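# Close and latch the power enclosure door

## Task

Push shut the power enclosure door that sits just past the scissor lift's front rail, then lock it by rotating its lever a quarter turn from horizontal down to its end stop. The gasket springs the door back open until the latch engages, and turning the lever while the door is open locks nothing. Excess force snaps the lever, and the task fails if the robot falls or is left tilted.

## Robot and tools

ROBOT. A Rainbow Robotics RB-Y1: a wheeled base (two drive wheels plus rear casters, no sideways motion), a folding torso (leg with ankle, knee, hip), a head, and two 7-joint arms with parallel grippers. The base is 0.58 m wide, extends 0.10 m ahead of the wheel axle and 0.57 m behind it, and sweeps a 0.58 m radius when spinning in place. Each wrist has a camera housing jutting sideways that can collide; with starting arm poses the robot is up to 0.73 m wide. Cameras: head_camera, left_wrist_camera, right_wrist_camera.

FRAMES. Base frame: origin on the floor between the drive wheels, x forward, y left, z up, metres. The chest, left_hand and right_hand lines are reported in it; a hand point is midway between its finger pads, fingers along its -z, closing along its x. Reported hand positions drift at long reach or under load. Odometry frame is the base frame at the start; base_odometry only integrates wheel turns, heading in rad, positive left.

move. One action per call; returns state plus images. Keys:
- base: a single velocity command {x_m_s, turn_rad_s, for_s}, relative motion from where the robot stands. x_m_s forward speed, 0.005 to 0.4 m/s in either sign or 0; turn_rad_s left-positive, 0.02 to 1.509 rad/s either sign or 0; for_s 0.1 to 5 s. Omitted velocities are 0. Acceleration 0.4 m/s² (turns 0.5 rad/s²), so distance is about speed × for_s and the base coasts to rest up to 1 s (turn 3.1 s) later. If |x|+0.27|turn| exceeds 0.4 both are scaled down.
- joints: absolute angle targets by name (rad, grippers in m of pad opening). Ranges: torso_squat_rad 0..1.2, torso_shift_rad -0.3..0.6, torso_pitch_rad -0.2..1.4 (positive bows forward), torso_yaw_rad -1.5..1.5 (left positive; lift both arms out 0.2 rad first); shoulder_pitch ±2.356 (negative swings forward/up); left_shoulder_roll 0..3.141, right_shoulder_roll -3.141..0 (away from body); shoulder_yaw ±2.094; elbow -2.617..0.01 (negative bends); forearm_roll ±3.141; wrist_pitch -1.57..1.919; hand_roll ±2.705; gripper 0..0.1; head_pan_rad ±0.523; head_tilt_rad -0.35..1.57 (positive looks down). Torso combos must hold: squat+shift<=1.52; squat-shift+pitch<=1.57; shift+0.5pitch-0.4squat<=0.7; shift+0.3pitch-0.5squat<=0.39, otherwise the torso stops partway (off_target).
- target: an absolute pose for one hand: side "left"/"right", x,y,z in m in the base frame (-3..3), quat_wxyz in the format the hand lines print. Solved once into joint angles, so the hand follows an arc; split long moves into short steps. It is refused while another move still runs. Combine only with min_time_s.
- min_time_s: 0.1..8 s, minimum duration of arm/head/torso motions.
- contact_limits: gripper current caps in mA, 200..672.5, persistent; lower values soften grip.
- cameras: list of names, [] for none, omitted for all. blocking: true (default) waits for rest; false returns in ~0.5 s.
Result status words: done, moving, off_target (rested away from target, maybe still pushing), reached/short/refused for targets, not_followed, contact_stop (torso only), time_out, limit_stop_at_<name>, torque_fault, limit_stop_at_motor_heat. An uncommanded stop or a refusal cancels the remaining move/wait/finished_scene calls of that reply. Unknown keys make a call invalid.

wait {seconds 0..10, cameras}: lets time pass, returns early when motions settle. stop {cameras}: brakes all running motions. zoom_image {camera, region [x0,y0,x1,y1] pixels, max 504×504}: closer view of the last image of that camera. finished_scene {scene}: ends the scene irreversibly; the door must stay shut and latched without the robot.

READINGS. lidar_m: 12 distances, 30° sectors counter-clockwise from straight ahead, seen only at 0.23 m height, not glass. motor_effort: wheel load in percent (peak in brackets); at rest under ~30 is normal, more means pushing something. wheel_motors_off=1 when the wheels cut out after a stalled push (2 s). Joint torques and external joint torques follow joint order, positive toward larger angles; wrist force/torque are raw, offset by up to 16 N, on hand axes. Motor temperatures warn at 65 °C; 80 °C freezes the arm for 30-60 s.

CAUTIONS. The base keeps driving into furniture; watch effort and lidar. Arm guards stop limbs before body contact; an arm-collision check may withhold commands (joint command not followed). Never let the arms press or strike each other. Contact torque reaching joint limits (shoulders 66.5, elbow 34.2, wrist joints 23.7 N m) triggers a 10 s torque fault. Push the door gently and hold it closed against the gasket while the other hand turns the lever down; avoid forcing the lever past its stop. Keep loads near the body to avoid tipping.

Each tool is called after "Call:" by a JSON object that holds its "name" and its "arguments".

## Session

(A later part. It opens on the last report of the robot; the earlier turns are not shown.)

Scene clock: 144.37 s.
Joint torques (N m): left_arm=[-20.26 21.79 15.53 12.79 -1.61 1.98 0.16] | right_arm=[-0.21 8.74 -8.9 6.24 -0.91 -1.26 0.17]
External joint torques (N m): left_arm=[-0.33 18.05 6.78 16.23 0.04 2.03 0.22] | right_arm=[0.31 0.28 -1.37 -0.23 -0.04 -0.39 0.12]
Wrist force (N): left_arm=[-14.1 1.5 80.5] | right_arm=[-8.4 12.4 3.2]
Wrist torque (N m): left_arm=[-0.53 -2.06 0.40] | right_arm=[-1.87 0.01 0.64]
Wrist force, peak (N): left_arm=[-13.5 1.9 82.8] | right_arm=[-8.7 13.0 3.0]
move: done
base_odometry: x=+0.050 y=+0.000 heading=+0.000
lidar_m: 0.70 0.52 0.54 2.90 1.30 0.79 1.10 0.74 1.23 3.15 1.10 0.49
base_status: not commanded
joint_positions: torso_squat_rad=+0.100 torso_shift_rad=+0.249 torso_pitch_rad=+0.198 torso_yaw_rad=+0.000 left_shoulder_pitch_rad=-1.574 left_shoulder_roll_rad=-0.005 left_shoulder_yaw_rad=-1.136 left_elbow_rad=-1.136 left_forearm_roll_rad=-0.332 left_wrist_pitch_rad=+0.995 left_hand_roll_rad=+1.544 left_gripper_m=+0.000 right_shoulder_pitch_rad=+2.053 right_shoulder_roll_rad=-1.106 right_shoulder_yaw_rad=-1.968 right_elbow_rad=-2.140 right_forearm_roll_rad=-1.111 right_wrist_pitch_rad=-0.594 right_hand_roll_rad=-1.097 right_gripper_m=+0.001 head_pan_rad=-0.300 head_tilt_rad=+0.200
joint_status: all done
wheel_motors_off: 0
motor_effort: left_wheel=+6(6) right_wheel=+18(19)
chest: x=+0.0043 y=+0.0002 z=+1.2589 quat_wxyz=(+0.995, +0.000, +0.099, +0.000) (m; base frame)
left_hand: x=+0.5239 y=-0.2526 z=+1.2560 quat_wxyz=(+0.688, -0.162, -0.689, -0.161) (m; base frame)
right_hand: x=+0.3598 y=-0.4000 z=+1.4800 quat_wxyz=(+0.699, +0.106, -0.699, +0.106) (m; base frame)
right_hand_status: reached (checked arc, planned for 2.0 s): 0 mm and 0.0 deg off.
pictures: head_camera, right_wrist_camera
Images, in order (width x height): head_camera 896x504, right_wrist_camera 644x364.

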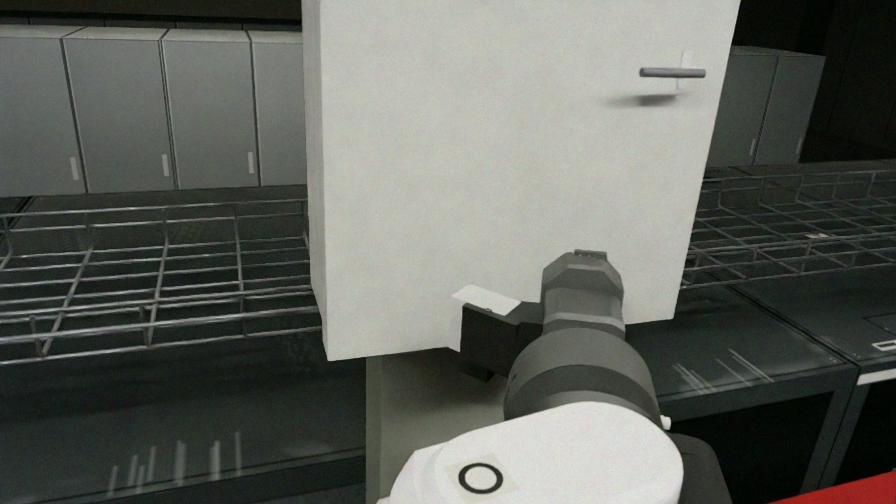

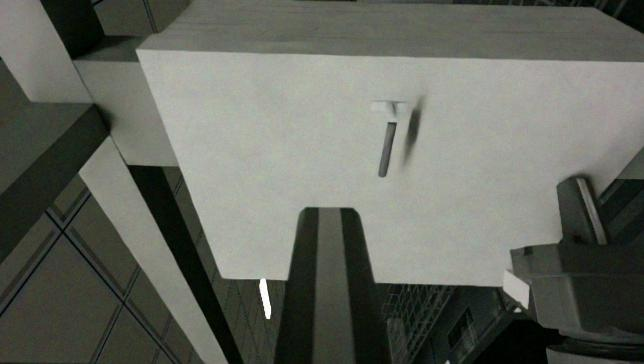

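Call:
{"name": "move", "arguments": {"target": {"side":"right","x":0.37,"y":-0.52,"z":1.46,"quat_wxyz":[0.6553,0.2657,-0.6553,0.2657]}, "min_time_s": 1.5, "cameras": ["right_wrist_camera"]}}

Call:
{"name": "zoom_image", "arguments": {"camera": "right_wrist_camera", "region": [80, 0, 520, 250]}}

Scene clock: 150.07 s.
Joint torques (N m): left_arm=[-19.59 22.51 15.4 13.31 -1.44 1.96 0.05] | right_arm=[-5.72 20.27 -7.68 3.92 -2.22 -0.21 0.21]
External joint torques (N m): left_arm=[0.33 18.76 6.66 16.74 0.21 2.02 0.11] | right_arm=[0.11 2.83 -0.37 -0.43 -0.3 -0.24 0.15]
Wrist force (N): left_arm=[-13.6 1.3 82.0] | right_arm=[-8.7 11.8 3.4]
Wrist torque (N m): left_arm=[-0.59 -2.10 0.42] | right_arm=[-1.81 -0.05 0.62]
Wrist force, peak (N): left_arm=[-11.8 3.4 88.8] | right_arm=[-8.6 13.2 3.9]
move: done
base_odometry: x=+0.050 y=+0.000 heading=+0.000
lidar_m: 0.69 0.53 0.54 2.90 1.29 0.79 1.10 0.74 1.23 3.15 1.10 0.50
base_status: not commanded
joint_positions: torso_squat_rad=+0.100 torso_shift_rad=+0.249 torso_pitch_rad=+0.198 torso_yaw_rad=+0.000 left_shoulder_pitch_rad=-1.574 left_shoulder_roll_rad=-0.005 left_shoulder_yaw_rad=-1.136 left_elbow_rad=-1.136 left_forearm_roll_rad=-0.332 left_wrist_pitch_rad=+0.995 left_hand_roll_rad=+1.544 left_gripper_m=+0.000 right_shoulder_pitch_rad=+2.137 right_shoulder_roll_rad=-1.811 right_shoulder_yaw_rad=-1.944 right_elbow_rad=-0.854 right_forearm_roll_rad=-0.554 right_wrist_pitch_rad=-1.570 right_hand_roll_rad=-1.587 right_gripper_m=+0.001 head_pan_rad=-0.300 head_tilt_rad=+0.200
joint_status: all done
wheel_motors_off: 0
motor_effort: left_wheel=+7(8) right_wheel=+18(21)
chest: x=+0.0042 y=+0.0003 z=+1.2590 quat_wxyz=(+0.995, +0.000, +0.099, +0.000) (m; base frame)
left_hand: x=+0.5237 y=-0.2526 z=+1.2562 quat_wxyz=(+0.688, -0.162, -0.689, -0.161) (m; base frame)
right_hand: x=+0.3698 y=-0.5201 z=+1.4598 quat_wxyz=(+0.655, +0.264, -0.657, +0.263) (m; base frame)
right_hand_status: reached (checked arc, planned for 1.6 s): 0 mm and 0.4 deg off.
pictures: right_wrist_camera
Images, in order (width x height): right_wrist_camera 644x364.

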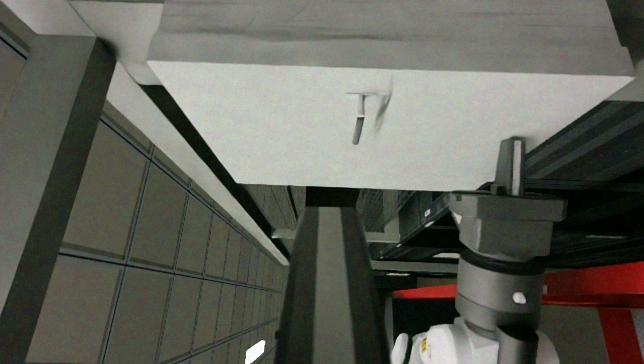

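Scaled by 1.145 from the camera's 644x364 image, which has a finer 828x468 frame.

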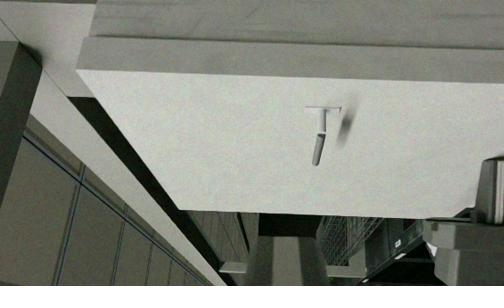

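Call:
{"name": "zoom_image", "arguments": {"camera": "right_wrist_camera", "region": [300, 0, 460, 110]}}

Call:
{"name": "zoom_image", "arguments": {"camera": "right_wrist_camera", "region": [130, 0, 230, 90]}}

Scaled by 3.150 from the camera's 644x364 image, which has a finer 828x468 frame.

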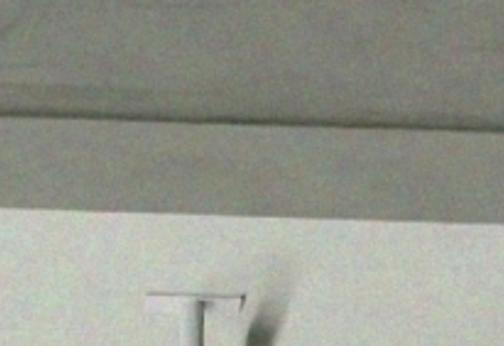

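Scaled by 5.040 from the camera's 644x364 image, which has a finer 828x468 frame.

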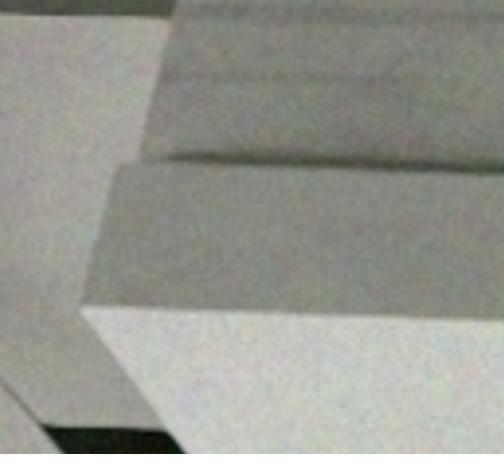

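Call:
{"name": "move", "arguments": {"target": {"side":"left","x":0.534,"y":-0.248,"z":1.253,"quat_wxyz":[0.6893,-0.1578,-0.6893,-0.1578]}, "min_time_s": 1, "cameras": ["right_wrist_camera"]}}

Call:
{"name": "zoom_image", "arguments": {"camera": "right_wrist_camera", "region": [130, 0, 230, 90]}}

Call:
{"name": "zoom_image", "arguments": {"camera": "right_wrist_camera", "region": [300, 0, 460, 110]}}

Scene clock: 155.50 s.
Joint torques (N m): left_arm=[-16.59 29.11 16.03 21.36 -0.33 2.38 0.13] | right_arm=[-6.07 20.69 -8.22 4.26 -2.26 -0.03 0.23]
External joint torques (N m): left_arm=[3.48 25.26 7.38 24.74 1.3 2.41 0.18] | right_arm=[-0.25 3.29 -0.9 -0.09 -0.34 -0.06 0.18]
Wrist force (N): left_arm=[-7.1 -1.6 114.9] | right_arm=[-8.6 12.0 3.4]
Wrist torque (N m): left_arm=[-0.37 -2.17 0.36] | right_arm=[-1.82 -0.04 0.66]
Wrist force, peak (N): left_arm=[-7.0 -1.6 117.3] | right_arm=[-9.0 12.3 3.6]
move: done
base_odometry: x=+0.050 y=+0.000 heading=+0.000
lidar_m: 0.70 0.52 0.55 2.90 1.30 0.80 1.10 0.75 1.23 3.14 1.10 0.49
base_status: not commanded
joint_positions: torso_squat_rad=+0.101 torso_shift_rad=+0.248 torso_pitch_rad=+0.196 torso_yaw_rad=+0.000 left_shoulder_pitch_rad=-1.576 left_shoulder_roll_rad=-0.006 left_shoulder_yaw_rad=-1.140 left_elbow_rad=-1.111 left_forearm_roll_rad=-0.335 left_wrist_pitch_rad=+0.972 left_hand_roll_rad=+1.558 left_gripper_m=+0.000 right_shoulder_pitch_rad=+2.137 right_shoulder_roll_rad=-1.811 right_shoulder_yaw_rad=-1.944 right_elbow_rad=-0.854 right_forearm_roll_rad=-0.554 right_wrist_pitch_rad=-1.570 right_hand_roll_rad=-1.587 right_gripper_m=+0.001 head_pan_rad=-0.300 head_tilt_rad=+0.200
joint_status: all done
wheel_motors_off: 0
motor_effort: left_wheel=+10(10) right_wheel=+24(24)
chest: x=+0.0034 y=+0.0005 z=+1.2591 quat_wxyz=(+0.995, +0.000, +0.098, +0.000) (m; base frame)
left_hand: x=+0.5273 y=-0.2524 z=+1.2543 quat_wxyz=(+0.688, -0.163, -0.689, -0.162) (m; base frame)
left_hand_status: reached (checked arc, planned for 1.0 s): 8 mm and 0.8 deg off.
right_hand: x=+0.3687 y=-0.5198 z=+1.4606 quat_wxyz=(+0.655, +0.264, -0.657, +0.264) (m; base frame)
pictures: right_wrist_camera
Images, in order (width x height): right_wrist_camera 644x364.

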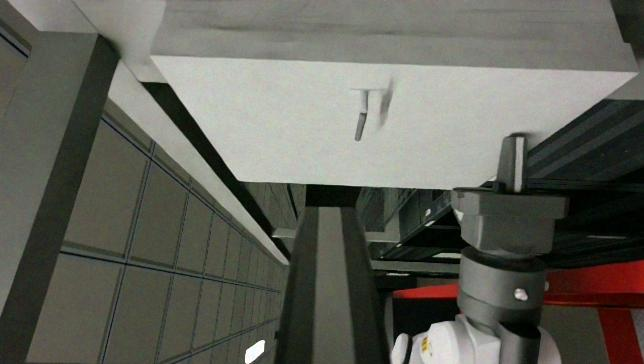

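Scaled by 5.040 from the camera's 644x364 image, which has a finer 828x468 frame.

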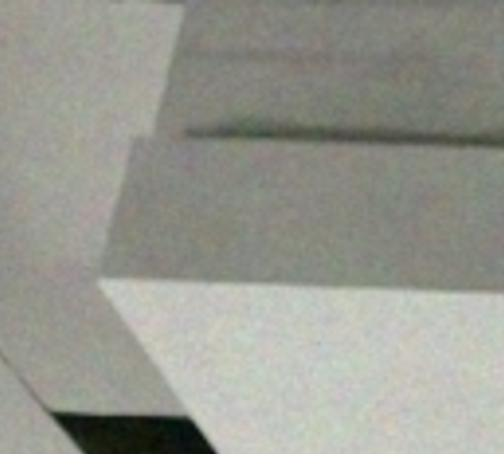

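Scaled by 3.150 from the camera's 644x364 image, which has a finer 828x468 frame.

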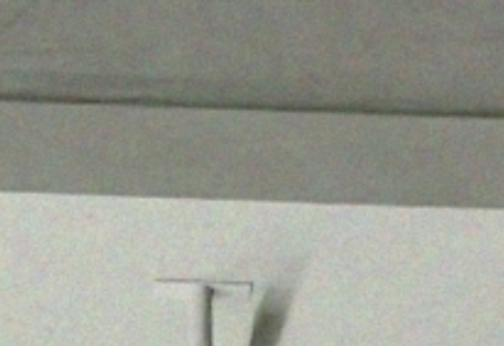

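Call:
{"name": "move", "arguments": {"target": {"side":"left","x":0.532,"y":-0.248,"z":1.253,"quat_wxyz":[0.6893,-0.1578,-0.6893,-0.1578]}, "min_time_s": 0.5, "cameras": []}}

Call:
{"name": "move", "arguments": {"target": {"side":"right","x":0.38,"y":-0.40,"z":1.50,"quat_wxyz":[0.6992,0.1057,-0.6992,0.1057]}, "min_time_s": 1.5, "cameras": []}}

Call:
{"name": "move", "arguments": {"target": {"side":"right","x":0.46,"y":-0.34,"z":1.51,"quat_wxyz":[0.6992,0.1057,-0.6992,0.1057]}, "min_time_s": 1.5, "cameras": ["head_camera","right_wrist_camera"]}}

Scene clock: 162.90 s.
Joint torques (N m): left_arm=[-13.82 29.33 13.93 20.55 0.86 3.16 0.2] | right_arm=[-5.53 20.06 -7.91 4.07 -2.23 -0.12 0.21]
External joint torques (N m): left_arm=[6.24 25.39 5.26 23.81 2.49 3.17 0.26] | right_arm=[0.29 2.65 -0.59 -0.27 -0.31 -0.15 0.16]
Wrist force (N): left_arm=[-3.1 -4.8 101.1] | right_arm=[-8.8 12.1 3.2]
Wrist torque (N m): left_arm=[-0.56 -2.25 0.32] | right_arm=[-1.85 -0.07 0.65]
Wrist force, peak (N): left_arm=[-7.2 -1.9 116.4] | right_arm=[-8.9 12.6 3.3]
move: done
base_odometry: x=+0.050 y=+0.000 heading=+0.000
lidar_m: 0.70 0.52 0.54 2.90 1.30 0.79 1.10 0.74 1.23 3.15 1.09 0.49
base_status: not commanded
joint_positions: torso_squat_rad=+0.101 torso_shift_rad=+0.248 torso_pitch_rad=+0.196 torso_yaw_rad=+0.000 left_shoulder_pitch_rad=-1.583 left_shoulder_roll_rad=-0.006 left_shoulder_yaw_rad=-1.150 left_elbow_rad=-1.109 left_forearm_roll_rad=-0.330 left_wrist_pitch_rad=+0.975 left_hand_roll_rad=+1.567 left_gripper_m=+0.000 right_shoulder_pitch_rad=+2.137 right_shoulder_roll_rad=-1.811 right_shoulder_yaw_rad=-1.944 right_elbow_rad=-0.854 right_forearm_roll_rad=-0.554 right_wrist_pitch_rad=-1.570 right_hand_roll_rad=-1.587 right_gripper_m=+0.001 head_pan_rad=-0.300 head_tilt_rad=+0.200
joint_status: all done
wheel_motors_off: 0
motor_effort: left_wheel=+9(10) right_wheel=+22(25)
chest: x=+0.0034 y=+0.0005 z=+1.2591 quat_wxyz=(+0.995, +0.000, +0.098, +0.000) (m; base frame)
left_hand: x=+0.5267 y=-0.2532 z=+1.2538 quat_wxyz=(+0.688, -0.163, -0.689, -0.162) (m; base frame)
left_hand_status: reached (checked arc, planned for 0.5 s): 7 mm and 0.8 deg off.
right_hand: x=+0.3687 y=-0.5198 z=+1.4606 quat_wxyz=(+0.655, +0.264, -0.657, +0.264) (m; base frame)
pictures: none
No camera images: "cameras" was empty.

Scene clock: 164.80 s.
Joint torques (N m): left_arm=[-13.93 29.34 14.35 19.66 0.33 3.5 0.18] | right_arm=[-1.57 8.17 -10.04 5.61 -0.78 -0.94 -0.1]
External joint torques (N m): left_arm=[6.13 25.39 5.68 22.92 1.96 3.51 0.24] | right_arm=[-0.32 0.74 -1.47 -0.42 -0.05 -0.65 -0.15]
Wrist force (N): left_arm=[-4.5 -5.7 96.9] | right_arm=[-8.6 12.2 3.3]
Wrist torque (N m): left_arm=[-0.57 -2.24 0.35] | right_arm=[-1.86 -0.04 0.65]
Wrist force, peak (N): left_arm=[-1.4 -2.2 110.6] | right_arm=[-9.3 12.9 3.0]
move: done
base_odometry: x=+0.050 y=+0.000 heading=+0.000
lidar_m: 0.70 0.53 0.54 2.90 1.30 0.79 1.10 0.74 1.23 3.15 1.10 0.49
base_status: not commanded
joint_positions: torso_squat_rad=+0.101 torso_shift_rad=+0.248 torso_pitch_rad=+0.196 torso_yaw_rad=+0.000 left_shoulder_pitch_rad=-1.583 left_shoulder_roll_rad=-0.006 left_shoulder_yaw_rad=-1.150 left_elbow_rad=-1.109 left_forearm_roll_rad=-0.330 left_wrist_pitch_rad=+0.975 left_hand_roll_rad=+1.567 left_gripper_m=+0.000 right_shoulder_pitch_rad=+1.881 right_shoulder_roll_rad=-1.238 right_shoulder_yaw_rad=-2.022 right_elbow_rad=-2.053 right_forearm_roll_rad=-0.773 right_wrist_pitch_rad=-0.409 right_hand_roll_rad=-1.423 right_gripper_m=+0.001 head_pan_rad=-0.300 head_tilt_rad=+0.200
joint_status: all done
wheel_motors_off: 0
motor_effort: left_wheel=+10(10) right_wheel=+24(26)
chest: x=+0.0034 y=+0.0005 z=+1.2591 quat_wxyz=(+0.995, +0.000, +0.098, +0.000) (m; base frame)
left_hand: x=+0.5268 y=-0.2532 z=+1.2537 quat_wxyz=(+0.688, -0.163, -0.689, -0.162) (m; base frame)
right_hand: x=+0.3800 y=-0.4000 z=+1.4998 quat_wxyz=(+0.700, +0.106, -0.698, +0.106) (m; base frame)
right_hand_status: reached (checked arc, planned for 1.5 s): 0 mm and 0.2 deg off.
pictures: none
No camera images: "cameras" was empty.

Scene clock: 166.63 s.
Joint torques (N m): left_arm=[-13.46 29.58 14.39 20.32 0.48 3.47 0.19] | right_arm=[-7.23 5.6 -11.64 4.72 0.38 -2.07 -0.09]
External joint torques (N m): left_arm=[6.6 25.63 5.72 23.58 2.11 3.48 0.25] | right_arm=[-0.79 0.02 -1.85 -0.13 0.03 -0.42 -0.14]
Wrist force (N): left_arm=[-3.3 -5.0 100.6] | right_arm=[-8.3 11.7 3.3]
Wrist torque (N m): left_arm=[-0.61 -2.22 0.36] | right_arm=[-1.81 0.01 0.64]
Wrist force, peak (N): left_arm=[-3.0 -5.8 101.9] | right_arm=[-8.6 12.9 3.3]
move: done
base_odometry: x=+0.050 y=+0.000 heading=+0.000
lidar_m: 0.70 0.52 0.54 2.89 1.30 0.80 1.10 0.75 1.23 3.14 1.10 0.49
base_status: not commanded
joint_positions: torso_squat_rad=+0.101 torso_shift_rad=+0.248 torso_pitch_rad=+0.196 torso_yaw_rad=+0.000 left_shoulder_pitch_rad=-1.583 left_shoulder_roll_rad=-0.006 left_shoulder_yaw_rad=-1.150 left_elbow_rad=-1.109 left_forearm_roll_rad=-0.330 left_wrist_pitch_rad=+0.975 left_hand_roll_rad=+1.567 left_gripper_m=+0.000 right_shoulder_pitch_rad=+1.591 right_shoulder_roll_rad=-1.656 right_shoulder_yaw_rad=-2.094 right_elbow_rad=-2.029 right_forearm_roll_rad=-1.556 right_wrist_pitch_rad=+0.164 right_hand_roll_rad=-0.537 right_gripper_m=+0.001 head_pan_rad=-0.300 head_tilt_rad=+0.200
joint_status: all done
wheel_motors_off: 0
motor_effort: left_wheel=+10(10) right_wheel=+25(26)
chest: x=+0.0034 y=+0.0005 z=+1.2591 quat_wxyz=(+0.995, +0.000, +0.098, +0.000) (m; base frame)
left_hand: x=+0.5267 y=-0.2533 z=+1.2538 quat_wxyz=(+0.688, -0.163, -0.689, -0.162) (m; base frame)
right_hand: x=+0.4600 y=-0.3398 z=+1.5097 quat_wxyz=(+0.697, +0.102, -0.703, +0.100) (m; base frame)
right_hand_status: reached (checked arc, planned for 1.5 s): 0 mm and 1.0 deg off.
pictures: head_camera, right_wrist_camera
Images, in order (width x height): head_camera 896x504, right_wrist_camera 644x364.

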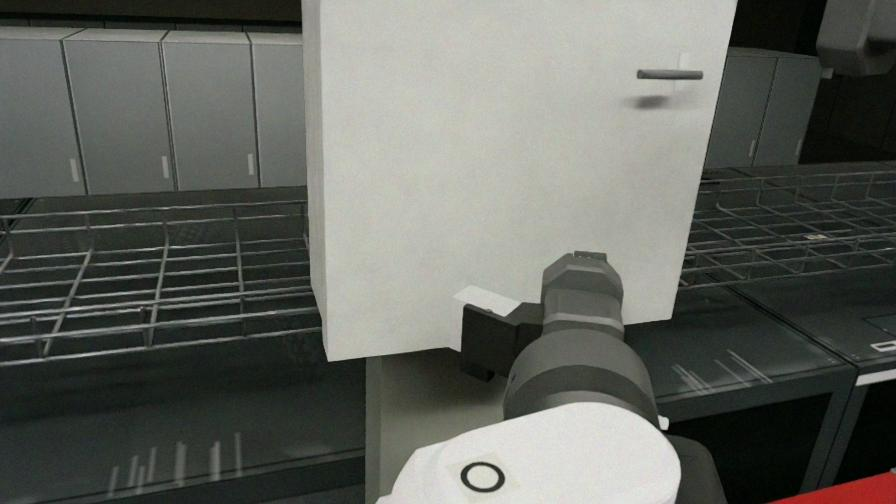

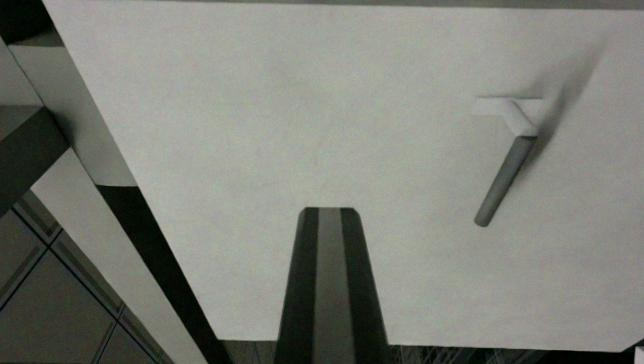

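Call:
{"name": "move", "arguments": {"target": {"side":"right","x":0.505,"y":-0.325,"z":1.48,"quat_wxyz":[0.6992,0.1057,-0.6992,0.1057]}, "min_time_s": 1.2, "cameras": ["right_wrist_camera"]}}

Call:
{"name": "move", "arguments": {"target": {"side":"right","x":0.52,"y":-0.322,"z":1.48,"quat_wxyz":[0.6992,0.1057,-0.6992,0.1057]}, "min_time_s": 0.8, "cameras": ["right_wrist_camera"]}}

Scene clock: 183.10 s.
Joint torques (N m): left_arm=[-13.42 29.27 14.78 20.47 0.52 3.37 0.17] | right_arm=[-9.32 6.67 -10.98 4.25 0.59 -1.9 -0.21]
External joint torques (N m): left_arm=[6.64 25.33 6.11 23.72 2.16 3.38 0.22] | right_arm=[0.07 0 -0.46 0.12 0.21 -0.59 -0.26]
Wrist force (N): left_arm=[-3.1 -5.3 101.9] | right_arm=[-9.1 12.1 3.3]
Wrist torque (N m): left_arm=[-0.56 -2.26 0.33] | right_arm=[-1.86 -0.11 0.67]
Wrist force, peak (N): left_arm=[-2.3 -5.3 103.9] | right_arm=[-9.1 12.3 3.2]
move: done
base_odometry: x=+0.050 y=+0.000 heading=+0.000
lidar_m: 0.69 0.52 0.54 2.90 1.30 0.79 1.10 0.74 1.23 3.15 1.10 0.49
base_status: not commanded
joint_positions: torso_squat_rad=+0.101 torso_shift_rad=+0.248 torso_pitch_rad=+0.196 torso_yaw_rad=+0.000 left_shoulder_pitch_rad=-1.583 left_shoulder_roll_rad=-0.006 left_shoulder_yaw_rad=-1.150 left_elbow_rad=-1.109 left_forearm_roll_rad=-0.330 left_wrist_pitch_rad=+0.975 left_hand_roll_rad=+1.567 left_gripper_m=+0.000 right_shoulder_pitch_rad=+1.595 right_shoulder_roll_rad=-1.831 right_shoulder_yaw_rad=-2.043 right_elbow_rad=-1.949 right_forearm_roll_rad=-1.183 right_wrist_pitch_rad=+0.162 right_hand_roll_rad=-0.819 right_gripper_m=+0.001 head_pan_rad=-0.300 head_tilt_rad=+0.200
joint_status: all done
wheel_motors_off: 0
motor_effort: left_wheel=+10(10) right_wheel=+25(27)
chest: x=+0.0034 y=+0.0005 z=+1.2591 quat_wxyz=(+0.995, +0.000, +0.098, +0.000) (m; base frame)
left_hand: x=+0.5267 y=-0.2533 z=+1.2538 quat_wxyz=(+0.688, -0.163, -0.689, -0.162) (m; base frame)
right_hand: x=+0.5049 y=-0.3251 z=+1.4803 quat_wxyz=(+0.702, +0.108, -0.696, +0.110) (m; base frame)
right_hand_status: reached (checked arc, planned for 1.2 s): 0 mm and 0.8 deg off.
pictures: right_wrist_camera
Images, in order (width x height): right_wrist_camera 644x364.

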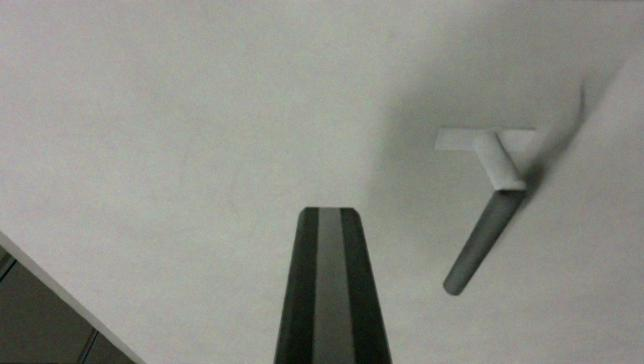

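Scene clock: 184.23 s.
Joint torques (N m): left_arm=[-13.35 29.13 14.34 20.49 0.61 3.44 0.14] | right_arm=[-11.92 6.52 -10.44 3.95 0.89 -1.32 -0.32]
External joint torques (N m): left_arm=[6.71 25.18 5.67 23.74 2.25 3.45 0.2] | right_arm=[-1.57 -0.35 0.25 0.04 0.48 -0.1 -0.37]
Wrist force (N): left_arm=[-2.6 -5.0 102.0] | right_arm=[-8.6 12.2 3.5]
Wrist torque (N m): left_arm=[-0.57 -2.23 0.33] | right_arm=[-1.88 -0.02 0.64]
Wrist force, peak (N): left_arm=[-2.5 -5.4 103.5] | right_arm=[-8.8 12.6 3.2]
move: done
base_odometry: x=+0.050 y=+0.000 heading=+0.000
lidar_m: 0.69 0.52 0.54 2.89 1.29 0.79 1.10 0.74 1.23 3.15 1.10 0.50
base_status: not commanded
joint_positions: torso_squat_rad=+0.101 torso_shift_rad=+0.248 torso_pitch_rad=+0.196 torso_yaw_rad=+0.000 left_shoulder_pitch_rad=-1.583 left_shoulder_roll_rad=-0.006 left_shoulder_yaw_rad=-1.150 left_elbow_rad=-1.109 left_forearm_roll_rad=-0.330 left_wrist_pitch_rad=+0.975 left_hand_roll_rad=+1.567 left_gripper_m=+0.000 right_shoulder_pitch_rad=+1.585 right_shoulder_roll_rad=-1.892 right_shoulder_yaw_rad=-2.041 right_elbow_rad=-1.907 right_forearm_roll_rad=-1.092 right_wrist_pitch_rad=+0.185 right_hand_roll_rad=-0.886 right_gripper_m=+0.001 head_pan_rad=-0.300 head_tilt_rad=+0.200
joint_status: all done
wheel_motors_off: 0
motor_effort: left_wheel=+10(10) right_wheel=+26(27)
chest: x=+0.0034 y=+0.0005 z=+1.2591 quat_wxyz=(+0.995, +0.000, +0.098, +0.000) (m; base frame)
left_hand: x=+0.5267 y=-0.2533 z=+1.2538 quat_wxyz=(+0.688, -0.163, -0.689, -0.162) (m; base frame)
right_hand: x=+0.5200 y=-0.3221 z=+1.4801 quat_wxyz=(+0.700, +0.106, -0.698, +0.107) (m; base frame)
right_hand_status: reached (checked arc, planned for 0.8 s): 0 mm and 0.3 deg off.
pictures: right_wrist_camera
Images, in order (width x height): right_wrist_camera 644x364.

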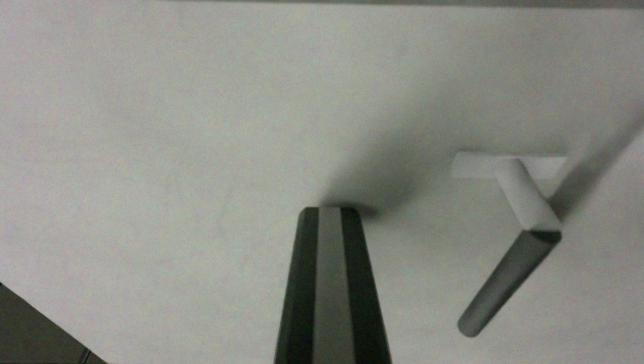

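Call:
{"name": "move", "arguments": {"target": {"side":"right","x":0.528,"y":-0.311,"z":1.475,"quat_wxyz":[0.6992,0.1057,-0.6992,0.1057]}, "min_time_s": 0.8, "cameras": ["right_wrist_camera"]}}

Scene clock: 190.97 s.
Joint torques (N m): left_arm=[-13.92 23.29 14.6 12.54 -0.58 2.57 0.11] | right_arm=[-9.36 -7.29 -10.27 4.05 0.86 -1.22 -0.28]
External joint torques (N m): left_arm=[6.17 19.27 5.94 15.77 1.05 2.57 0.16] | right_arm=[1.55 -14.16 0.48 0.25 0.41 -0.09 -0.33]
Wrist force (N): left_arm=[-9.9 -0.6 68.7] | right_arm=[-10.1 14.5 55.0]
Wrist torque (N m): left_arm=[-0.72 -1.99 0.44] | right_arm=[-2.29 -0.28 0.68]
Wrist force, peak (N): left_arm=[-3.1 -4.9 102.3] | right_arm=[-10.1 14.2 56.6]
move: done
base_odometry: x=+0.050 y=+0.000 heading=-0.001
lidar_m: 0.70 0.53 0.54 2.90 1.30 0.79 1.10 0.74 1.23 3.15 1.10 0.49
base_status: not commanded
joint_positions: torso_squat_rad=+0.101 torso_shift_rad=+0.248 torso_pitch_rad=+0.196 torso_yaw_rad=-0.001 left_shoulder_pitch_rad=-1.582 left_shoulder_roll_rad=-0.005 left_shoulder_yaw_rad=-1.150 left_elbow_rad=-1.107 left_forearm_roll_rad=-0.330 left_wrist_pitch_rad=+0.975 left_hand_roll_rad=+1.567 left_gripper_m=+0.000 right_shoulder_pitch_rad=+1.578 right_shoulder_roll_rad=-1.929 right_shoulder_yaw_rad=-2.043 right_elbow_rad=-1.903 right_forearm_roll_rad=-1.024 right_wrist_pitch_rad=+0.211 right_hand_roll_rad=-0.942 right_gripper_m=+0.001 head_pan_rad=-0.300 head_tilt_rad=+0.200
joint_status: all done
wheel_motors_off: 0
motor_effort: left_wheel=+7(10) right_wheel=+39(40)
chest: x=+0.0029 y=-0.0001 z=+1.2592 quat_wxyz=(+0.995, +0.000, +0.098, +0.000) (m; base frame)
left_hand: x=+0.5274 y=-0.2529 z=+1.2540 quat_wxyz=(+0.688, -0.161, -0.689, -0.162) (m; base frame)
right_hand: x=+0.5258 y=-0.3137 z=+1.4767 quat_wxyz=(+0.702, +0.107, -0.696, +0.109) (m; base frame)
right_hand_status: reached (checked arc, planned for 0.8 s): 4 mm and 0.6 deg off.
pictures: right_wrist_camera
Images, in order (width x height): right_wrist_camera 644x364.

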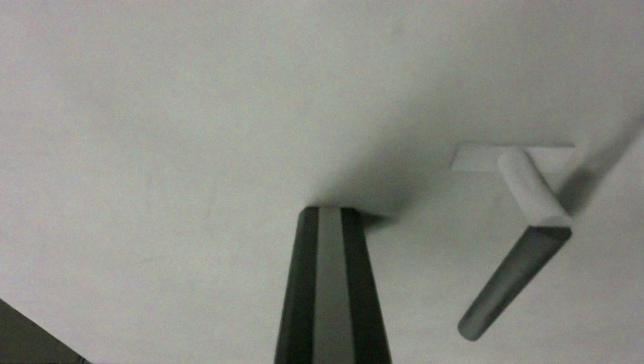

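Call:
{"name": "move", "arguments": {"target": {"side":"right","x":0.519,"y":-0.31,"z":1.475,"quat_wxyz":[0.6992,0.1057,-0.6992,0.1057]}, "min_time_s": 0.6, "cameras": []}}

Call:
{"name": "move", "arguments": {"target": {"side":"right","x":0.52,"y":-0.31,"z":1.452,"quat_wxyz":[0.6992,0.1057,-0.6992,0.1057]}, "min_time_s": 1, "cameras": ["right_wrist_camera"]}}

Scene clock: 196.00 s.
Joint torques (N m): left_arm=[-13.77 28.65 14.57 20.17 0.45 3.4 0.03] | right_arm=[-9.56 8.83 -12.54 3.1 0.83 -1.06 -0.14]
External joint torques (N m): left_arm=[6.29 24.69 5.91 23.42 2.08 3.41 0.09] | right_arm=[1 2.07 -1.89 -0.82 0.37 -0.04 -0.19]
Wrist force (N): left_arm=[-3.5 -4.9 100.0] | right_arm=[-8.8 12.6 3.5]
Wrist torque (N m): left_arm=[-0.60 -2.21 0.33] | right_arm=[-1.92 -0.02 0.66]
Wrist force, peak (N): left_arm=[-3.6 -5.8 103.3] | right_arm=[-9.6 14.2 55.1]
move: done
base_odometry: x=+0.050 y=+0.000 heading=+0.000
lidar_m: 0.70 0.52 0.54 2.90 1.30 0.79 1.10 0.75 1.23 3.15 1.10 0.49
base_status: not commanded
joint_positions: torso_squat_rad=+0.101 torso_shift_rad=+0.248 torso_pitch_rad=+0.196 torso_yaw_rad=+0.000 left_shoulder_pitch_rad=-1.583 left_shoulder_roll_rad=-0.006 left_shoulder_yaw_rad=-1.150 left_elbow_rad=-1.109 left_forearm_roll_rad=-0.330 left_wrist_pitch_rad=+0.975 left_hand_roll_rad=+1.567 left_gripper_m=+0.000 right_shoulder_pitch_rad=+1.580 right_shoulder_roll_rad=-1.909 right_shoulder_yaw_rad=-2.043 right_elbow_rad=-1.939 right_forearm_roll_rad=-0.963 right_wrist_pitch_rad=+0.218 right_hand_roll_rad=-1.015 right_gripper_m=+0.001 head_pan_rad=-0.300 head_tilt_rad=+0.200
joint_status: all done
wheel_motors_off: 0
motor_effort: left_wheel=+7(7) right_wheel=+34(40)
chest: x=+0.0033 y=+0.0003 z=+1.2591 quat_wxyz=(+0.995, +0.000, +0.098, +0.000) (m; base frame)
left_hand: x=+0.5266 y=-0.2533 z=+1.2539 quat_wxyz=(+0.688, -0.163, -0.689, -0.162) (m; base frame)
right_hand: x=+0.5200 y=-0.3090 z=+1.4750 quat_wxyz=(+0.702, +0.108, -0.695, +0.110) (m; base frame)
right_hand_status: reached (checked arc, planned for 0.6 s): 1 mm and 0.8 deg off.
pictures: none
No camera images: "cameras" was empty.

Scene clock: 197.33 s.
Joint torques (N m): left_arm=[-13.74 28.84 14.58 19.98 0.4 3.44 0.18] | right_arm=[-9.97 9.39 -10.83 2.99 0.58 -0.9 -0.02]
External joint torques (N m): left_arm=[6.33 24.89 5.92 23.23 2.03 3.45 0.23] | right_arm=[0.51 2.51 -0.12 -0.86 0.17 -0.49 -0.08]
Wrist force (N): left_arm=[-3.5 -5.2 99.9] | right_arm=[-8.4 12.1 3.4]
Wrist torque (N m): left_arm=[-0.64 -2.20 0.33] | right_arm=[-1.85 -0.01 0.64]
Wrist force, peak (N): left_arm=[-3.4 -5.8 100.9] | right_arm=[-9.2 12.2 3.5]
move: done
base_odometry: x=+0.050 y=+0.000 heading=+0.000
lidar_m: 0.70 0.52 0.54 2.89 1.29 0.79 1.10 0.75 1.23 3.15 1.10 0.49
base_status: not commanded
joint_positions: torso_squat_rad=+0.101 torso_shift_rad=+0.248 torso_pitch_rad=+0.196 torso_yaw_rad=+0.000 left_shoulder_pitch_rad=-1.583 left_shoulder_roll_rad=-0.006 left_shoulder_yaw_rad=-1.150 left_elbow_rad=-1.109 left_forearm_roll_rad=-0.330 left_wrist_pitch_rad=+0.975 left_hand_roll_rad=+1.567 left_gripper_m=+0.000 right_shoulder_pitch_rad=+1.592 right_shoulder_roll_rad=-1.899 right_shoulder_yaw_rad=-1.981 right_elbow_rad=-1.979 right_forearm_roll_rad=-0.608 right_wrist_pitch_rad=+0.193 right_hand_roll_rad=-1.353 right_gripper_m=+0.001 head_pan_rad=-0.300 head_tilt_rad=+0.200
joint_status: all done
wheel_motors_off: 0
motor_effort: left_wheel=+7(8) right_wheel=+33(36)
chest: x=+0.0033 y=+0.0003 z=+1.2591 quat_wxyz=(+0.995, +0.000, +0.098, +0.000) (m; base frame)
left_hand: x=+0.5266 y=-0.2533 z=+1.2539 quat_wxyz=(+0.688, -0.163, -0.689, -0.162) (m; base frame)
right_hand: x=+0.5201 y=-0.3098 z=+1.4523 quat_wxyz=(+0.704, +0.107, -0.694, +0.109) (m; base frame)
right_hand_status: reached (checked arc, planned for 1.0 s): 0 mm and 0.9 deg off.
pictures: right_wrist_camera
Images, in order (width x height): right_wrist_camera 644x364.

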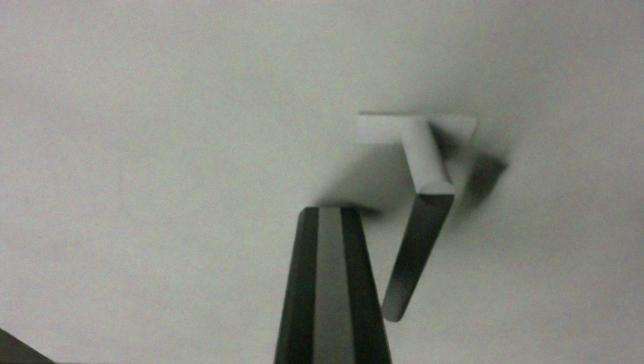

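Call:
{"name": "move", "arguments": {"target": {"side":"right","x":0.52,"y":-0.31,"z":1.438,"quat_wxyz":[0.6992,0.1057,-0.6992,0.1057]}, "min_time_s": 0.8, "cameras": ["right_wrist_camera"]}}

Call:
{"name": "move", "arguments": {"target": {"side":"right","x":0.52,"y":-0.309,"z":1.428,"quat_wxyz":[0.6992,0.1057,-0.6992,0.1057]}, "min_time_s": 0.8, "cameras": ["right_wrist_camera"]}}

Scene clock: 202.43 s.
Joint torques (N m): left_arm=[-13.6 29.08 15.48 20.24 0.05 3.67 0.04] | right_arm=[-1.71 3.96 -1.45 -2.29 -0.75 -1.11 -0.14]
External joint torques (N m): left_arm=[6.46 25.12 6.8 23.49 1.69 3.68 0.1] | right_arm=[8.73 -2.8 9.26 -6.06 -1.12 -1.17 -0.19]
Wrist force (N): left_arm=[-7.1 -6.6 99.1] | right_arm=[15.9 8.1 -4.9]
Wrist torque (N m): left_arm=[-0.64 -2.16 0.34] | right_arm=[-1.85 -0.22 0.87]
Wrist force, peak (N): left_arm=[-3.9 -5.4 100.9] | right_arm=[17.9 6.7 -5.5]
move: done
base_odometry: x=+0.050 y=+0.000 heading=+0.000
lidar_m: 0.70 0.53 0.55 2.89 1.29 0.79 1.10 0.75 1.23 3.15 1.10 0.50
base_status: not commanded
joint_positions: torso_squat_rad=+0.101 torso_shift_rad=+0.248 torso_pitch_rad=+0.196 torso_yaw_rad=+0.000 left_shoulder_pitch_rad=-1.583 left_shoulder_roll_rad=-0.006 left_shoulder_yaw_rad=-1.150 left_elbow_rad=-1.109 left_forearm_roll_rad=-0.330 left_wrist_pitch_rad=+0.975 left_hand_roll_rad=+1.567 left_gripper_m=+0.000 right_shoulder_pitch_rad=+1.584 right_shoulder_roll_rad=-1.895 right_shoulder_yaw_rad=-1.932 right_elbow_rad=-2.003 right_forearm_roll_rad=-0.345 right_wrist_pitch_rad=+0.199 right_hand_roll_rad=-1.603 right_gripper_m=+0.001 head_pan_rad=-0.300 head_tilt_rad=+0.200
joint_status: all done
wheel_motors_off: 0
motor_effort: left_wheel=+7(8) right_wheel=+34(35)
chest: x=+0.0033 y=+0.0004 z=+1.2591 quat_wxyz=(+0.995, +0.000, +0.098, +0.000) (m; base frame)
left_hand: x=+0.5266 y=-0.2533 z=+1.2539 quat_wxyz=(+0.688, -0.163, -0.689, -0.162) (m; base frame)
right_hand: x=+0.5198 y=-0.3099 z=+1.4411 quat_wxyz=(+0.702, +0.105, -0.696, +0.107) (m; base frame)
right_hand_status: reached (checked arc, planned for 0.8 s): 3 mm and 0.6 deg off.
pictures: right_wrist_camera
Images, in order (width x height): right_wrist_camera 644x364.

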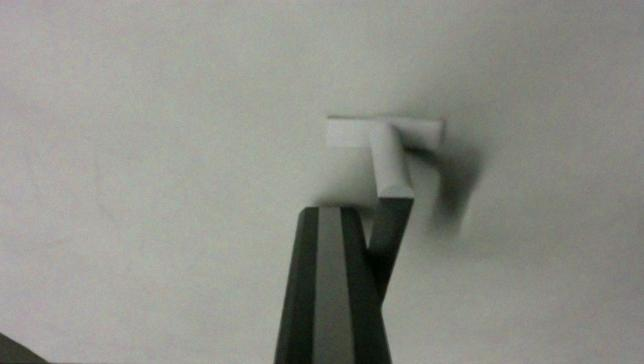

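Scene clock: 203.57 s.
Joint torques (N m): left_arm=[-13.85 29.66 16.78 19.48 -1.16 4.4 0.17] | right_arm=[15.59 -2.27 17.09 -10.1 -3.14 -4.1 -0.7]
External joint torques (N m): left_arm=[6.21 25.71 8.1 22.72 0.47 4.41 0.22] | right_arm=[26.02 -8.91 27.79 -13.81 -3.5 -4.48 -0.75]
Wrist force (N): left_arm=[-13.2 -9.5 89.5] | right_arm=[51.1 4.9 -14.0]
Wrist torque (N m): left_arm=[-0.81 -2.00 0.38] | right_arm=[-1.73 -0.65 1.29]
Wrist force, peak (N): left_arm=[-7.1 -6.9 98.9] | right_arm=[53.0 4.9 -14.7]
move: done
base_odometry: x=+0.050 y=+0.000 heading=+0.000
lidar_m: 0.69 0.52 0.54 2.90 1.30 0.79 1.10 0.75 1.23 3.15 1.10 0.50
base_status: not commanded
joint_positions: torso_squat_rad=+0.101 torso_shift_rad=+0.248 torso_pitch_rad=+0.196 torso_yaw_rad=+0.000 left_shoulder_pitch_rad=-1.583 left_shoulder_roll_rad=-0.007 left_shoulder_yaw_rad=-1.151 left_elbow_rad=-1.109 left_forearm_roll_rad=-0.330 left_wrist_pitch_rad=+0.975 left_hand_roll_rad=+1.567 left_gripper_m=+0.000 right_shoulder_pitch_rad=+1.577 right_shoulder_roll_rad=-1.895 right_shoulder_yaw_rad=-1.901 right_elbow_rad=-2.020 right_forearm_roll_rad=-0.172 right_wrist_pitch_rad=+0.214 right_hand_roll_rad=-1.764 right_gripper_m=+0.001 head_pan_rad=-0.300 head_tilt_rad=+0.200
joint_status: all done
wheel_motors_off: 0
motor_effort: left_wheel=+7(8) right_wheel=+29(34)
chest: x=+0.0031 y=+0.0006 z=+1.2592 quat_wxyz=(+0.995, +0.000, +0.098, +0.000) (m; base frame)
left_hand: x=+0.5263 y=-0.2532 z=+1.2541 quat_wxyz=(+0.688, -0.163, -0.689, -0.162) (m; base frame)
right_hand: x=+0.5192 y=-0.3090 z=+1.4362 quat_wxyz=(+0.699, +0.103, -0.700, +0.107) (m; base frame)
right_hand_status: reached (checked arc, planned for 0.8 s): 8 mm and 0.4 deg off.
pictures: right_wrist_camera
Images, in order (width x height): right_wrist_camera 644x364.

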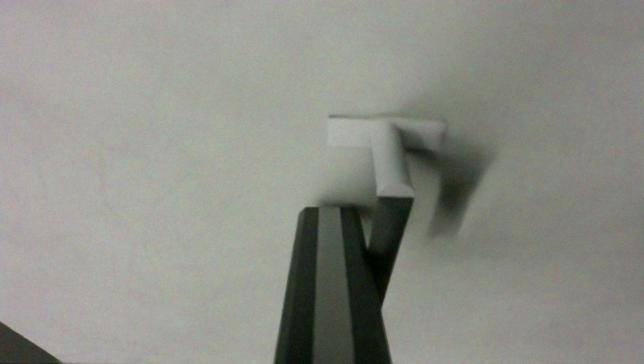

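Call:
{"name": "move", "arguments": {"target": {"side":"right","x":0.52,"y":-0.307,"z":1.423,"quat_wxyz":[0.6992,0.1057,-0.6992,0.1057]}, "min_time_s": 0.8, "cameras": ["right_wrist_camera"]}}

Call:
{"name": "zoom_image", "arguments": {"camera": "right_wrist_camera", "region": [260, 90, 500, 364]}}

Scene clock: 209.27 s.
Joint torques (N m): left_arm=[-14.58 29.89 16.89 18.98 -1.36 4.63 0.09] | right_arm=[19.82 -8.51 23.33 -13.63 -4.1 -6.44 -1.08]
External joint torques (N m): left_arm=[5.48 25.94 8.22 22.22 0.28 4.64 0.14] | right_arm=[30.26 -15.12 34.03 -17.3 -4.47 -6.96 -1.13]
Wrist force (N): left_arm=[-14.8 -9.9 86.7] | right_arm=[61.2 1.7 -15.4]
Wrist torque (N m): left_arm=[-0.77 -2.01 0.38] | right_arm=[-1.77 -0.67 1.47]
Wrist force, peak (N): left_arm=[-13.1 -10.0 89.7] | right_arm=[61.6 1.9 -16.2]
move: done
base_odometry: x=+0.050 y=+0.000 heading=+0.000
lidar_m: 0.69 0.52 0.54 2.89 1.30 0.79 1.11 0.74 1.23 3.15 1.09 0.49
base_status: not commanded
joint_positions: torso_squat_rad=+0.101 torso_shift_rad=+0.248 torso_pitch_rad=+0.195 torso_yaw_rad=+0.000 left_shoulder_pitch_rad=-1.582 left_shoulder_roll_rad=-0.007 left_shoulder_yaw_rad=-1.151 left_elbow_rad=-1.109 left_forearm_roll_rad=-0.329 left_wrist_pitch_rad=+0.975 left_hand_roll_rad=+1.567 left_gripper_m=+0.000 right_shoulder_pitch_rad=+1.575 right_shoulder_roll_rad=-1.897 right_shoulder_yaw_rad=-1.886 right_elbow_rad=-2.030 right_forearm_roll_rad=-0.093 right_wrist_pitch_rad=+0.229 right_hand_roll_rad=-1.837 right_gripper_m=+0.001 head_pan_rad=-0.300 head_tilt_rad=+0.200
joint_status: all done
wheel_motors_off: 0
motor_effort: left_wheel=+7(8) right_wheel=+28(30)
chest: x=+0.0030 y=+0.0006 z=+1.2592 quat_wxyz=(+0.995, -0.001, +0.098, +0.000) (m; base frame)
left_hand: x=+0.5262 y=-0.2532 z=+1.2541 quat_wxyz=(+0.688, -0.163, -0.689, -0.162) (m; base frame)
right_hand: x=+0.5191 y=-0.3080 z=+1.4328 quat_wxyz=(+0.698, +0.102, -0.701, +0.106) (m; base frame)
right_hand_status: reached (checked arc, planned for 0.8 s): 10 mm and 0.6 deg off.
pictures: right_wrist_camera
Images, in order (width x height): right_wrist_camera 644x364.

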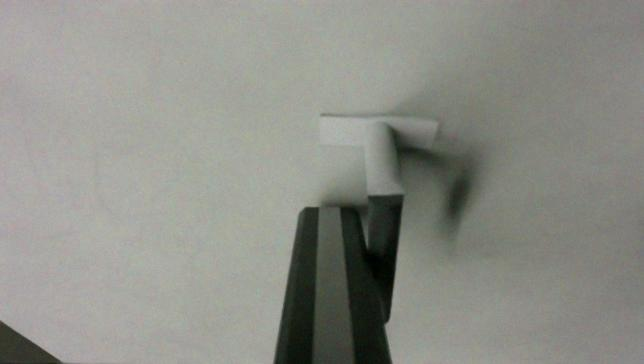

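Scaled by 1.839 from the camera's 644x364 image, which has a finer 828x468 frame.

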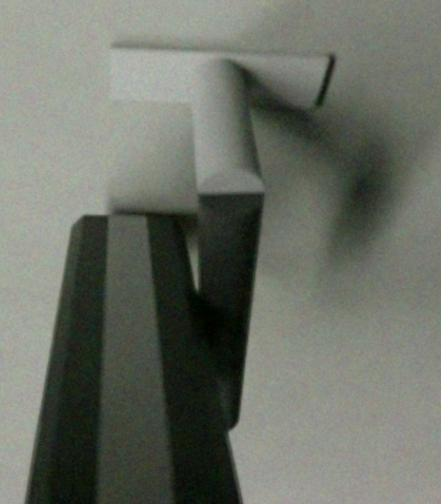

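Call:
{"name": "move", "arguments": {"target": {"side":"right","x":0.52,"y":-0.307,"z":1.413,"quat_wxyz":[0.6992,0.1057,-0.6992,0.1057]}, "min_time_s": 1, "cameras": ["right_wrist_camera"]}}

Call:
{"name": "zoom_image", "arguments": {"camera": "right_wrist_camera", "region": [260, 90, 500, 364]}}

Scene clock: 212.77 s.
Joint torques (N m): left_arm=[-15.19 29.36 16.76 15.44 -1.62 5.91 0.08] | right_arm=[15.14 1.57 16.33 2.66 -3.07 -0.75 -0.59]
External joint torques (N m): left_arm=[4.88 25.4 8.09 18.68 0.01 5.91 0.14] | right_arm=[25.66 -5.12 27.02 -0.91 -3.43 -1.56 -0.64]
Wrist force (N): left_arm=[-13.2 -14.7 58.7] | right_arm=[38.0 28.5 10.2]
Wrist torque (N m): left_arm=[-1.26 -1.93 0.33] | right_arm=[-1.78 -0.34 1.00]
Wrist force, peak (N): left_arm=[-14.3 -9.5 87.1] | right_arm=[61.6 1.4 -15.5]
move: done
base_odometry: x=+0.050 y=+0.000 heading=+0.000
lidar_m: 0.70 0.52 0.54 2.90 1.30 0.79 1.10 0.75 1.23 3.15 1.10 0.49
base_status: not commanded
joint_positions: torso_squat_rad=+0.101 torso_shift_rad=+0.248 torso_pitch_rad=+0.195 torso_yaw_rad=-0.001 left_shoulder_pitch_rad=-1.582 left_shoulder_roll_rad=-0.006 left_shoulder_yaw_rad=-1.151 left_elbow_rad=-1.108 left_forearm_roll_rad=-0.329 left_wrist_pitch_rad=+0.974 left_hand_roll_rad=+1.567 left_gripper_m=+0.000 right_shoulder_pitch_rad=+1.581 right_shoulder_roll_rad=-1.902 right_shoulder_yaw_rad=-1.852 right_elbow_rad=-2.047 right_forearm_roll_rad=+0.076 right_wrist_pitch_rad=+0.246 right_hand_roll_rad=-1.993 right_gripper_m=+0.001 head_pan_rad=-0.300 head_tilt_rad=+0.200
joint_status: all done
wheel_motors_off: 0
motor_effort: left_wheel=+7(7) right_wheel=+29(30)
chest: x=+0.0028 y=+0.0006 z=+1.2592 quat_wxyz=(+0.995, +0.000, +0.097, +0.000) (m; base frame)
left_hand: x=+0.5264 y=-0.2531 z=+1.2541 quat_wxyz=(+0.688, -0.163, -0.689, -0.162) (m; base frame)
right_hand: x=+0.5190 y=-0.3055 z=+1.4200 quat_wxyz=(+0.698, +0.104, -0.701, +0.107) (m; base frame)
right_hand_status: reached (checked arc, planned for 1.0 s): 7 mm and 0.4 deg off.
pictures: right_wrist_camera
Images, in order (width x height): right_wrist_camera 644x364.

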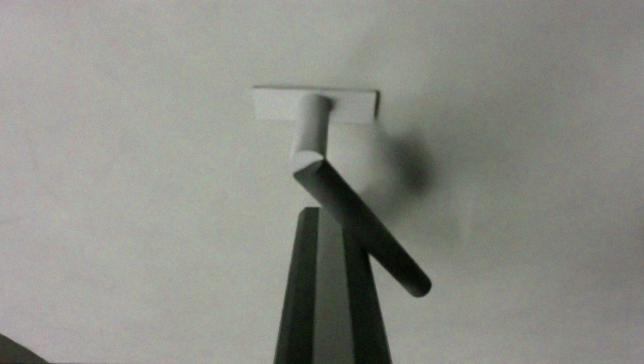

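Scaled by 1.839 from the camera's 644x364 image, which has a finer 828x468 frame.

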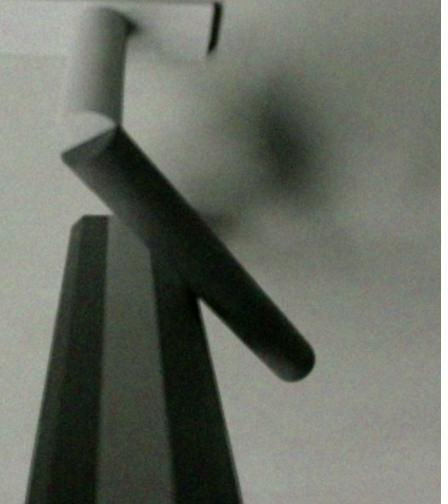

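Call:
{"name": "move", "arguments": {"target": {"side":"left","x":0.535,"y":-0.248,"z":1.253,"quat_wxyz":[0.6893,-0.1578,-0.6893,-0.1578]}, "min_time_s": 0.5, "cameras": []}}

Call:
{"name": "move", "arguments": {"target": {"side":"right","x":0.519,"y":-0.316,"z":1.408,"quat_wxyz":[0.6992,0.1057,-0.6992,0.1057]}, "min_time_s": 1, "cameras": ["right_wrist_camera"]}}

Call:
{"name": "move", "arguments": {"target": {"side":"right","x":0.519,"y":-0.327,"z":1.402,"quat_wxyz":[0.6992,0.1057,-0.6992,0.1057]}, "min_time_s": 1, "cameras": ["right_wrist_camera"]}}

Scene clock: 216.83 s.
Joint torques (N m): left_arm=[-16.16 33.82 17.13 22.63 -0.78 5.19 0.17] | right_arm=[10 5.41 11.34 3.44 -2.72 -0.03 -0.59]
External joint torques (N m): left_arm=[4 29.7 8.52 25.76 0.84 5.18 0.22] | right_arm=[20.53 -1.29 22.03 -0.1 -3.08 -0.83 -0.64]
Wrist force (N): left_arm=[-11.2 -12.6 99.1] | right_arm=[28.4 26.2 0.7]
Wrist torque (N m): left_arm=[-0.79 -2.09 0.31] | right_arm=[-1.69 -0.39 0.92]
Wrist force, peak (N): left_arm=[-11.2 -12.4 101.9] | right_arm=[38.3 28.7 11.3]
move: done
base_odometry: x=+0.050 y=+0.000 heading=+0.000
lidar_m: 0.70 0.52 0.54 2.90 1.29 0.79 1.10 0.75 1.23 3.15 1.09 0.49
base_status: not commanded
joint_positions: torso_squat_rad=+0.101 torso_shift_rad=+0.248 torso_pitch_rad=+0.195 torso_yaw_rad=+0.000 left_shoulder_pitch_rad=-1.590 left_shoulder_roll_rad=-0.008 left_shoulder_yaw_rad=-1.158 left_elbow_rad=-1.092 left_forearm_roll_rad=-0.324 left_wrist_pitch_rad=+0.962 left_hand_roll_rad=+1.578 left_gripper_m=+0.000 right_shoulder_pitch_rad=+1.582 right_shoulder_roll_rad=-1.904 right_shoulder_yaw_rad=-1.851 right_elbow_rad=-2.048 right_forearm_roll_rad=+0.076 right_wrist_pitch_rad=+0.246 right_hand_roll_rad=-1.993 right_gripper_m=+0.001 head_pan_rad=-0.300 head_tilt_rad=+0.200
joint_status: all done
wheel_motors_off: 0
motor_effort: left_wheel=+8(8) right_wheel=+28(29)
chest: x=+0.0026 y=+0.0008 z=+1.2593 quat_wxyz=(+0.995, -0.001, +0.097, +0.000) (m; base frame)
left_hand: x=+0.5286 y=-0.2534 z=+1.2535 quat_wxyz=(+0.688, -0.164, -0.688, -0.163) (m; base frame)
left_hand_status: reached (checked arc, planned for 0.5 s): 8 mm and 0.9 deg off.
right_hand: x=+0.5190 y=-0.3050 z=+1.4187 quat_wxyz=(+0.699, +0.104, -0.700, +0.107) (m; base frame)
pictures: none
No camera images: "cameras" was empty.

Scene clock: 218.17 s.
Joint torques (N m): left_arm=[-15.68 35.12 17.18 22.69 -0.8 6.53 0.13] | right_arm=[12.42 15.92 13.03 10.58 -2.4 2.17 -0.44]
External joint torques (N m): left_arm=[4.48 31.02 8.57 25.81 0.82 6.52 0.19] | right_arm=[22.83 9.18 23.74 7.1 -2.67 1.12 -0.49]
Wrist force (N): left_arm=[-12.4 -18.6 89.8] | right_arm=[26.8 41.3 -2.5]
Wrist torque (N m): left_arm=[-1.03 -2.11 0.31] | right_arm=[-1.45 -0.37 0.86]
Wrist force, peak (N): left_arm=[-11.2 -12.7 99.3] | right_arm=[27.0 41.7 -2.9]
move: done
base_odometry: x=+0.050 y=+0.000 heading=+0.000
lidar_m: 0.70 0.52 0.55 2.89 1.30 0.79 1.10 0.75 1.24 3.14 1.10 0.50
base_status: not commanded
joint_positions: torso_squat_rad=+0.101 torso_shift_rad=+0.248 torso_pitch_rad=+0.195 torso_yaw_rad=+0.000 left_shoulder_pitch_rad=-1.590 left_shoulder_roll_rad=-0.008 left_shoulder_yaw_rad=-1.158 left_elbow_rad=-1.092 left_forearm_roll_rad=-0.324 left_wrist_pitch_rad=+0.962 left_hand_roll_rad=+1.578 left_gripper_m=+0.000 right_shoulder_pitch_rad=+1.583 right_shoulder_roll_rad=-1.892 right_shoulder_yaw_rad=-1.820 right_elbow_rad=-2.038 right_forearm_roll_rad=+0.233 right_wrist_pitch_rad=+0.227 right_hand_roll_rad=-2.142 right_gripper_m=+0.001 head_pan_rad=-0.300 head_tilt_rad=+0.200
joint_status: all done
wheel_motors_off: 0
motor_effort: left_wheel=+8(9) right_wheel=+28(30)
chest: x=+0.0026 y=+0.0010 z=+1.2593 quat_wxyz=(+0.995, -0.001, +0.097, +0.000) (m; base frame)
left_hand: x=+0.5284 y=-0.2534 z=+1.2535 quat_wxyz=(+0.688, -0.164, -0.688, -0.163) (m; base frame)
right_hand: x=+0.5185 y=-0.3117 z=+1.4130 quat_wxyz=(+0.698, +0.106, -0.699, +0.108) (m; base frame)
right_hand_status: reached (checked arc, planned for 1.0 s): 7 mm and 0.3 deg off.
pictures: right_wrist_camera
Images, in order (width x height): right_wrist_camera 644x364.

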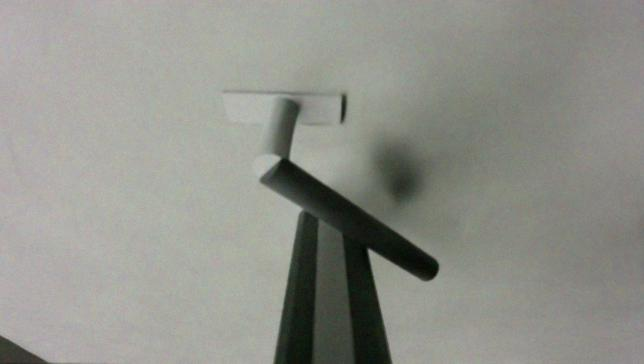

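Scene clock: 219.50 s.
Joint torques (N m): left_arm=[-15.16 35.52 17.06 22.29 -0.77 7.02 0.15] | right_arm=[8.92 19.25 11.69 15.87 -2.35 3.27 -0.47]
External joint torques (N m): left_arm=[4.99 31.42 8.44 25.42 0.84 7.01 0.2] | right_arm=[19.2 12.6 22.43 12.46 -2.54 1.98 -0.52]
Wrist force (N): left_arm=[-12.2 -20.0 80.0] | right_arm=[20.6 50.8 5.2]
Wrist torque (N m): left_arm=[-1.19 -2.06 0.30] | right_arm=[-1.48 -0.26 0.73]
Wrist force, peak (N): left_arm=[-12.0 -18.4 89.2] | right_arm=[21.2 51.2 5.8]
move: done
base_odometry: x=+0.050 y=+0.000 heading=+0.000
lidar_m: 0.70 0.52 0.54 2.89 1.30 0.78 1.10 0.75 1.23 3.14 1.10 0.49
base_status: not commanded
joint_positions: torso_squat_rad=+0.101 torso_shift_rad=+0.248 torso_pitch_rad=+0.195 torso_yaw_rad=+0.000 left_shoulder_pitch_rad=-1.591 left_shoulder_roll_rad=-0.008 left_shoulder_yaw_rad=-1.158 left_elbow_rad=-1.092 left_forearm_roll_rad=-0.324 left_wrist_pitch_rad=+0.962 left_hand_roll_rad=+1.578 left_gripper_m=+0.000 right_shoulder_pitch_rad=+1.576 right_shoulder_roll_rad=-1.881 right_shoulder_yaw_rad=-1.777 right_elbow_rad=-2.021 right_forearm_roll_rad=+0.402 right_wrist_pitch_rad=+0.209 right_hand_roll_rad=-2.304 right_gripper_m=+0.001 head_pan_rad=-0.300 head_tilt_rad=+0.200
joint_status: all done
wheel_motors_off: 0
motor_effort: left_wheel=+9(9) right_wheel=+27(29)
chest: x=+0.0027 y=+0.0010 z=+1.2593 quat_wxyz=(+0.995, -0.001, +0.097, +0.000) (m; base frame)
left_hand: x=+0.5284 y=-0.2534 z=+1.2536 quat_wxyz=(+0.688, -0.164, -0.688, -0.163) (m; base frame)
right_hand: x=+0.5186 y=-0.3221 z=+1.4058 quat_wxyz=(+0.700, +0.105, -0.698, +0.107) (m; base frame)
right_hand_status: reached (checked arc, planned for 1.0 s): 6 mm and 0.3 deg off.
pictures: right_wrist_camera
Images, in order (width x height): right_wrist_camera 644x364.

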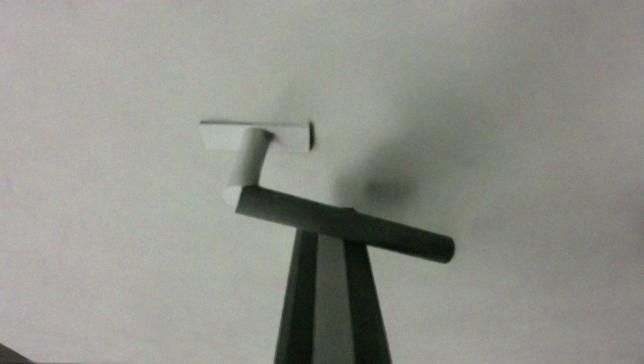

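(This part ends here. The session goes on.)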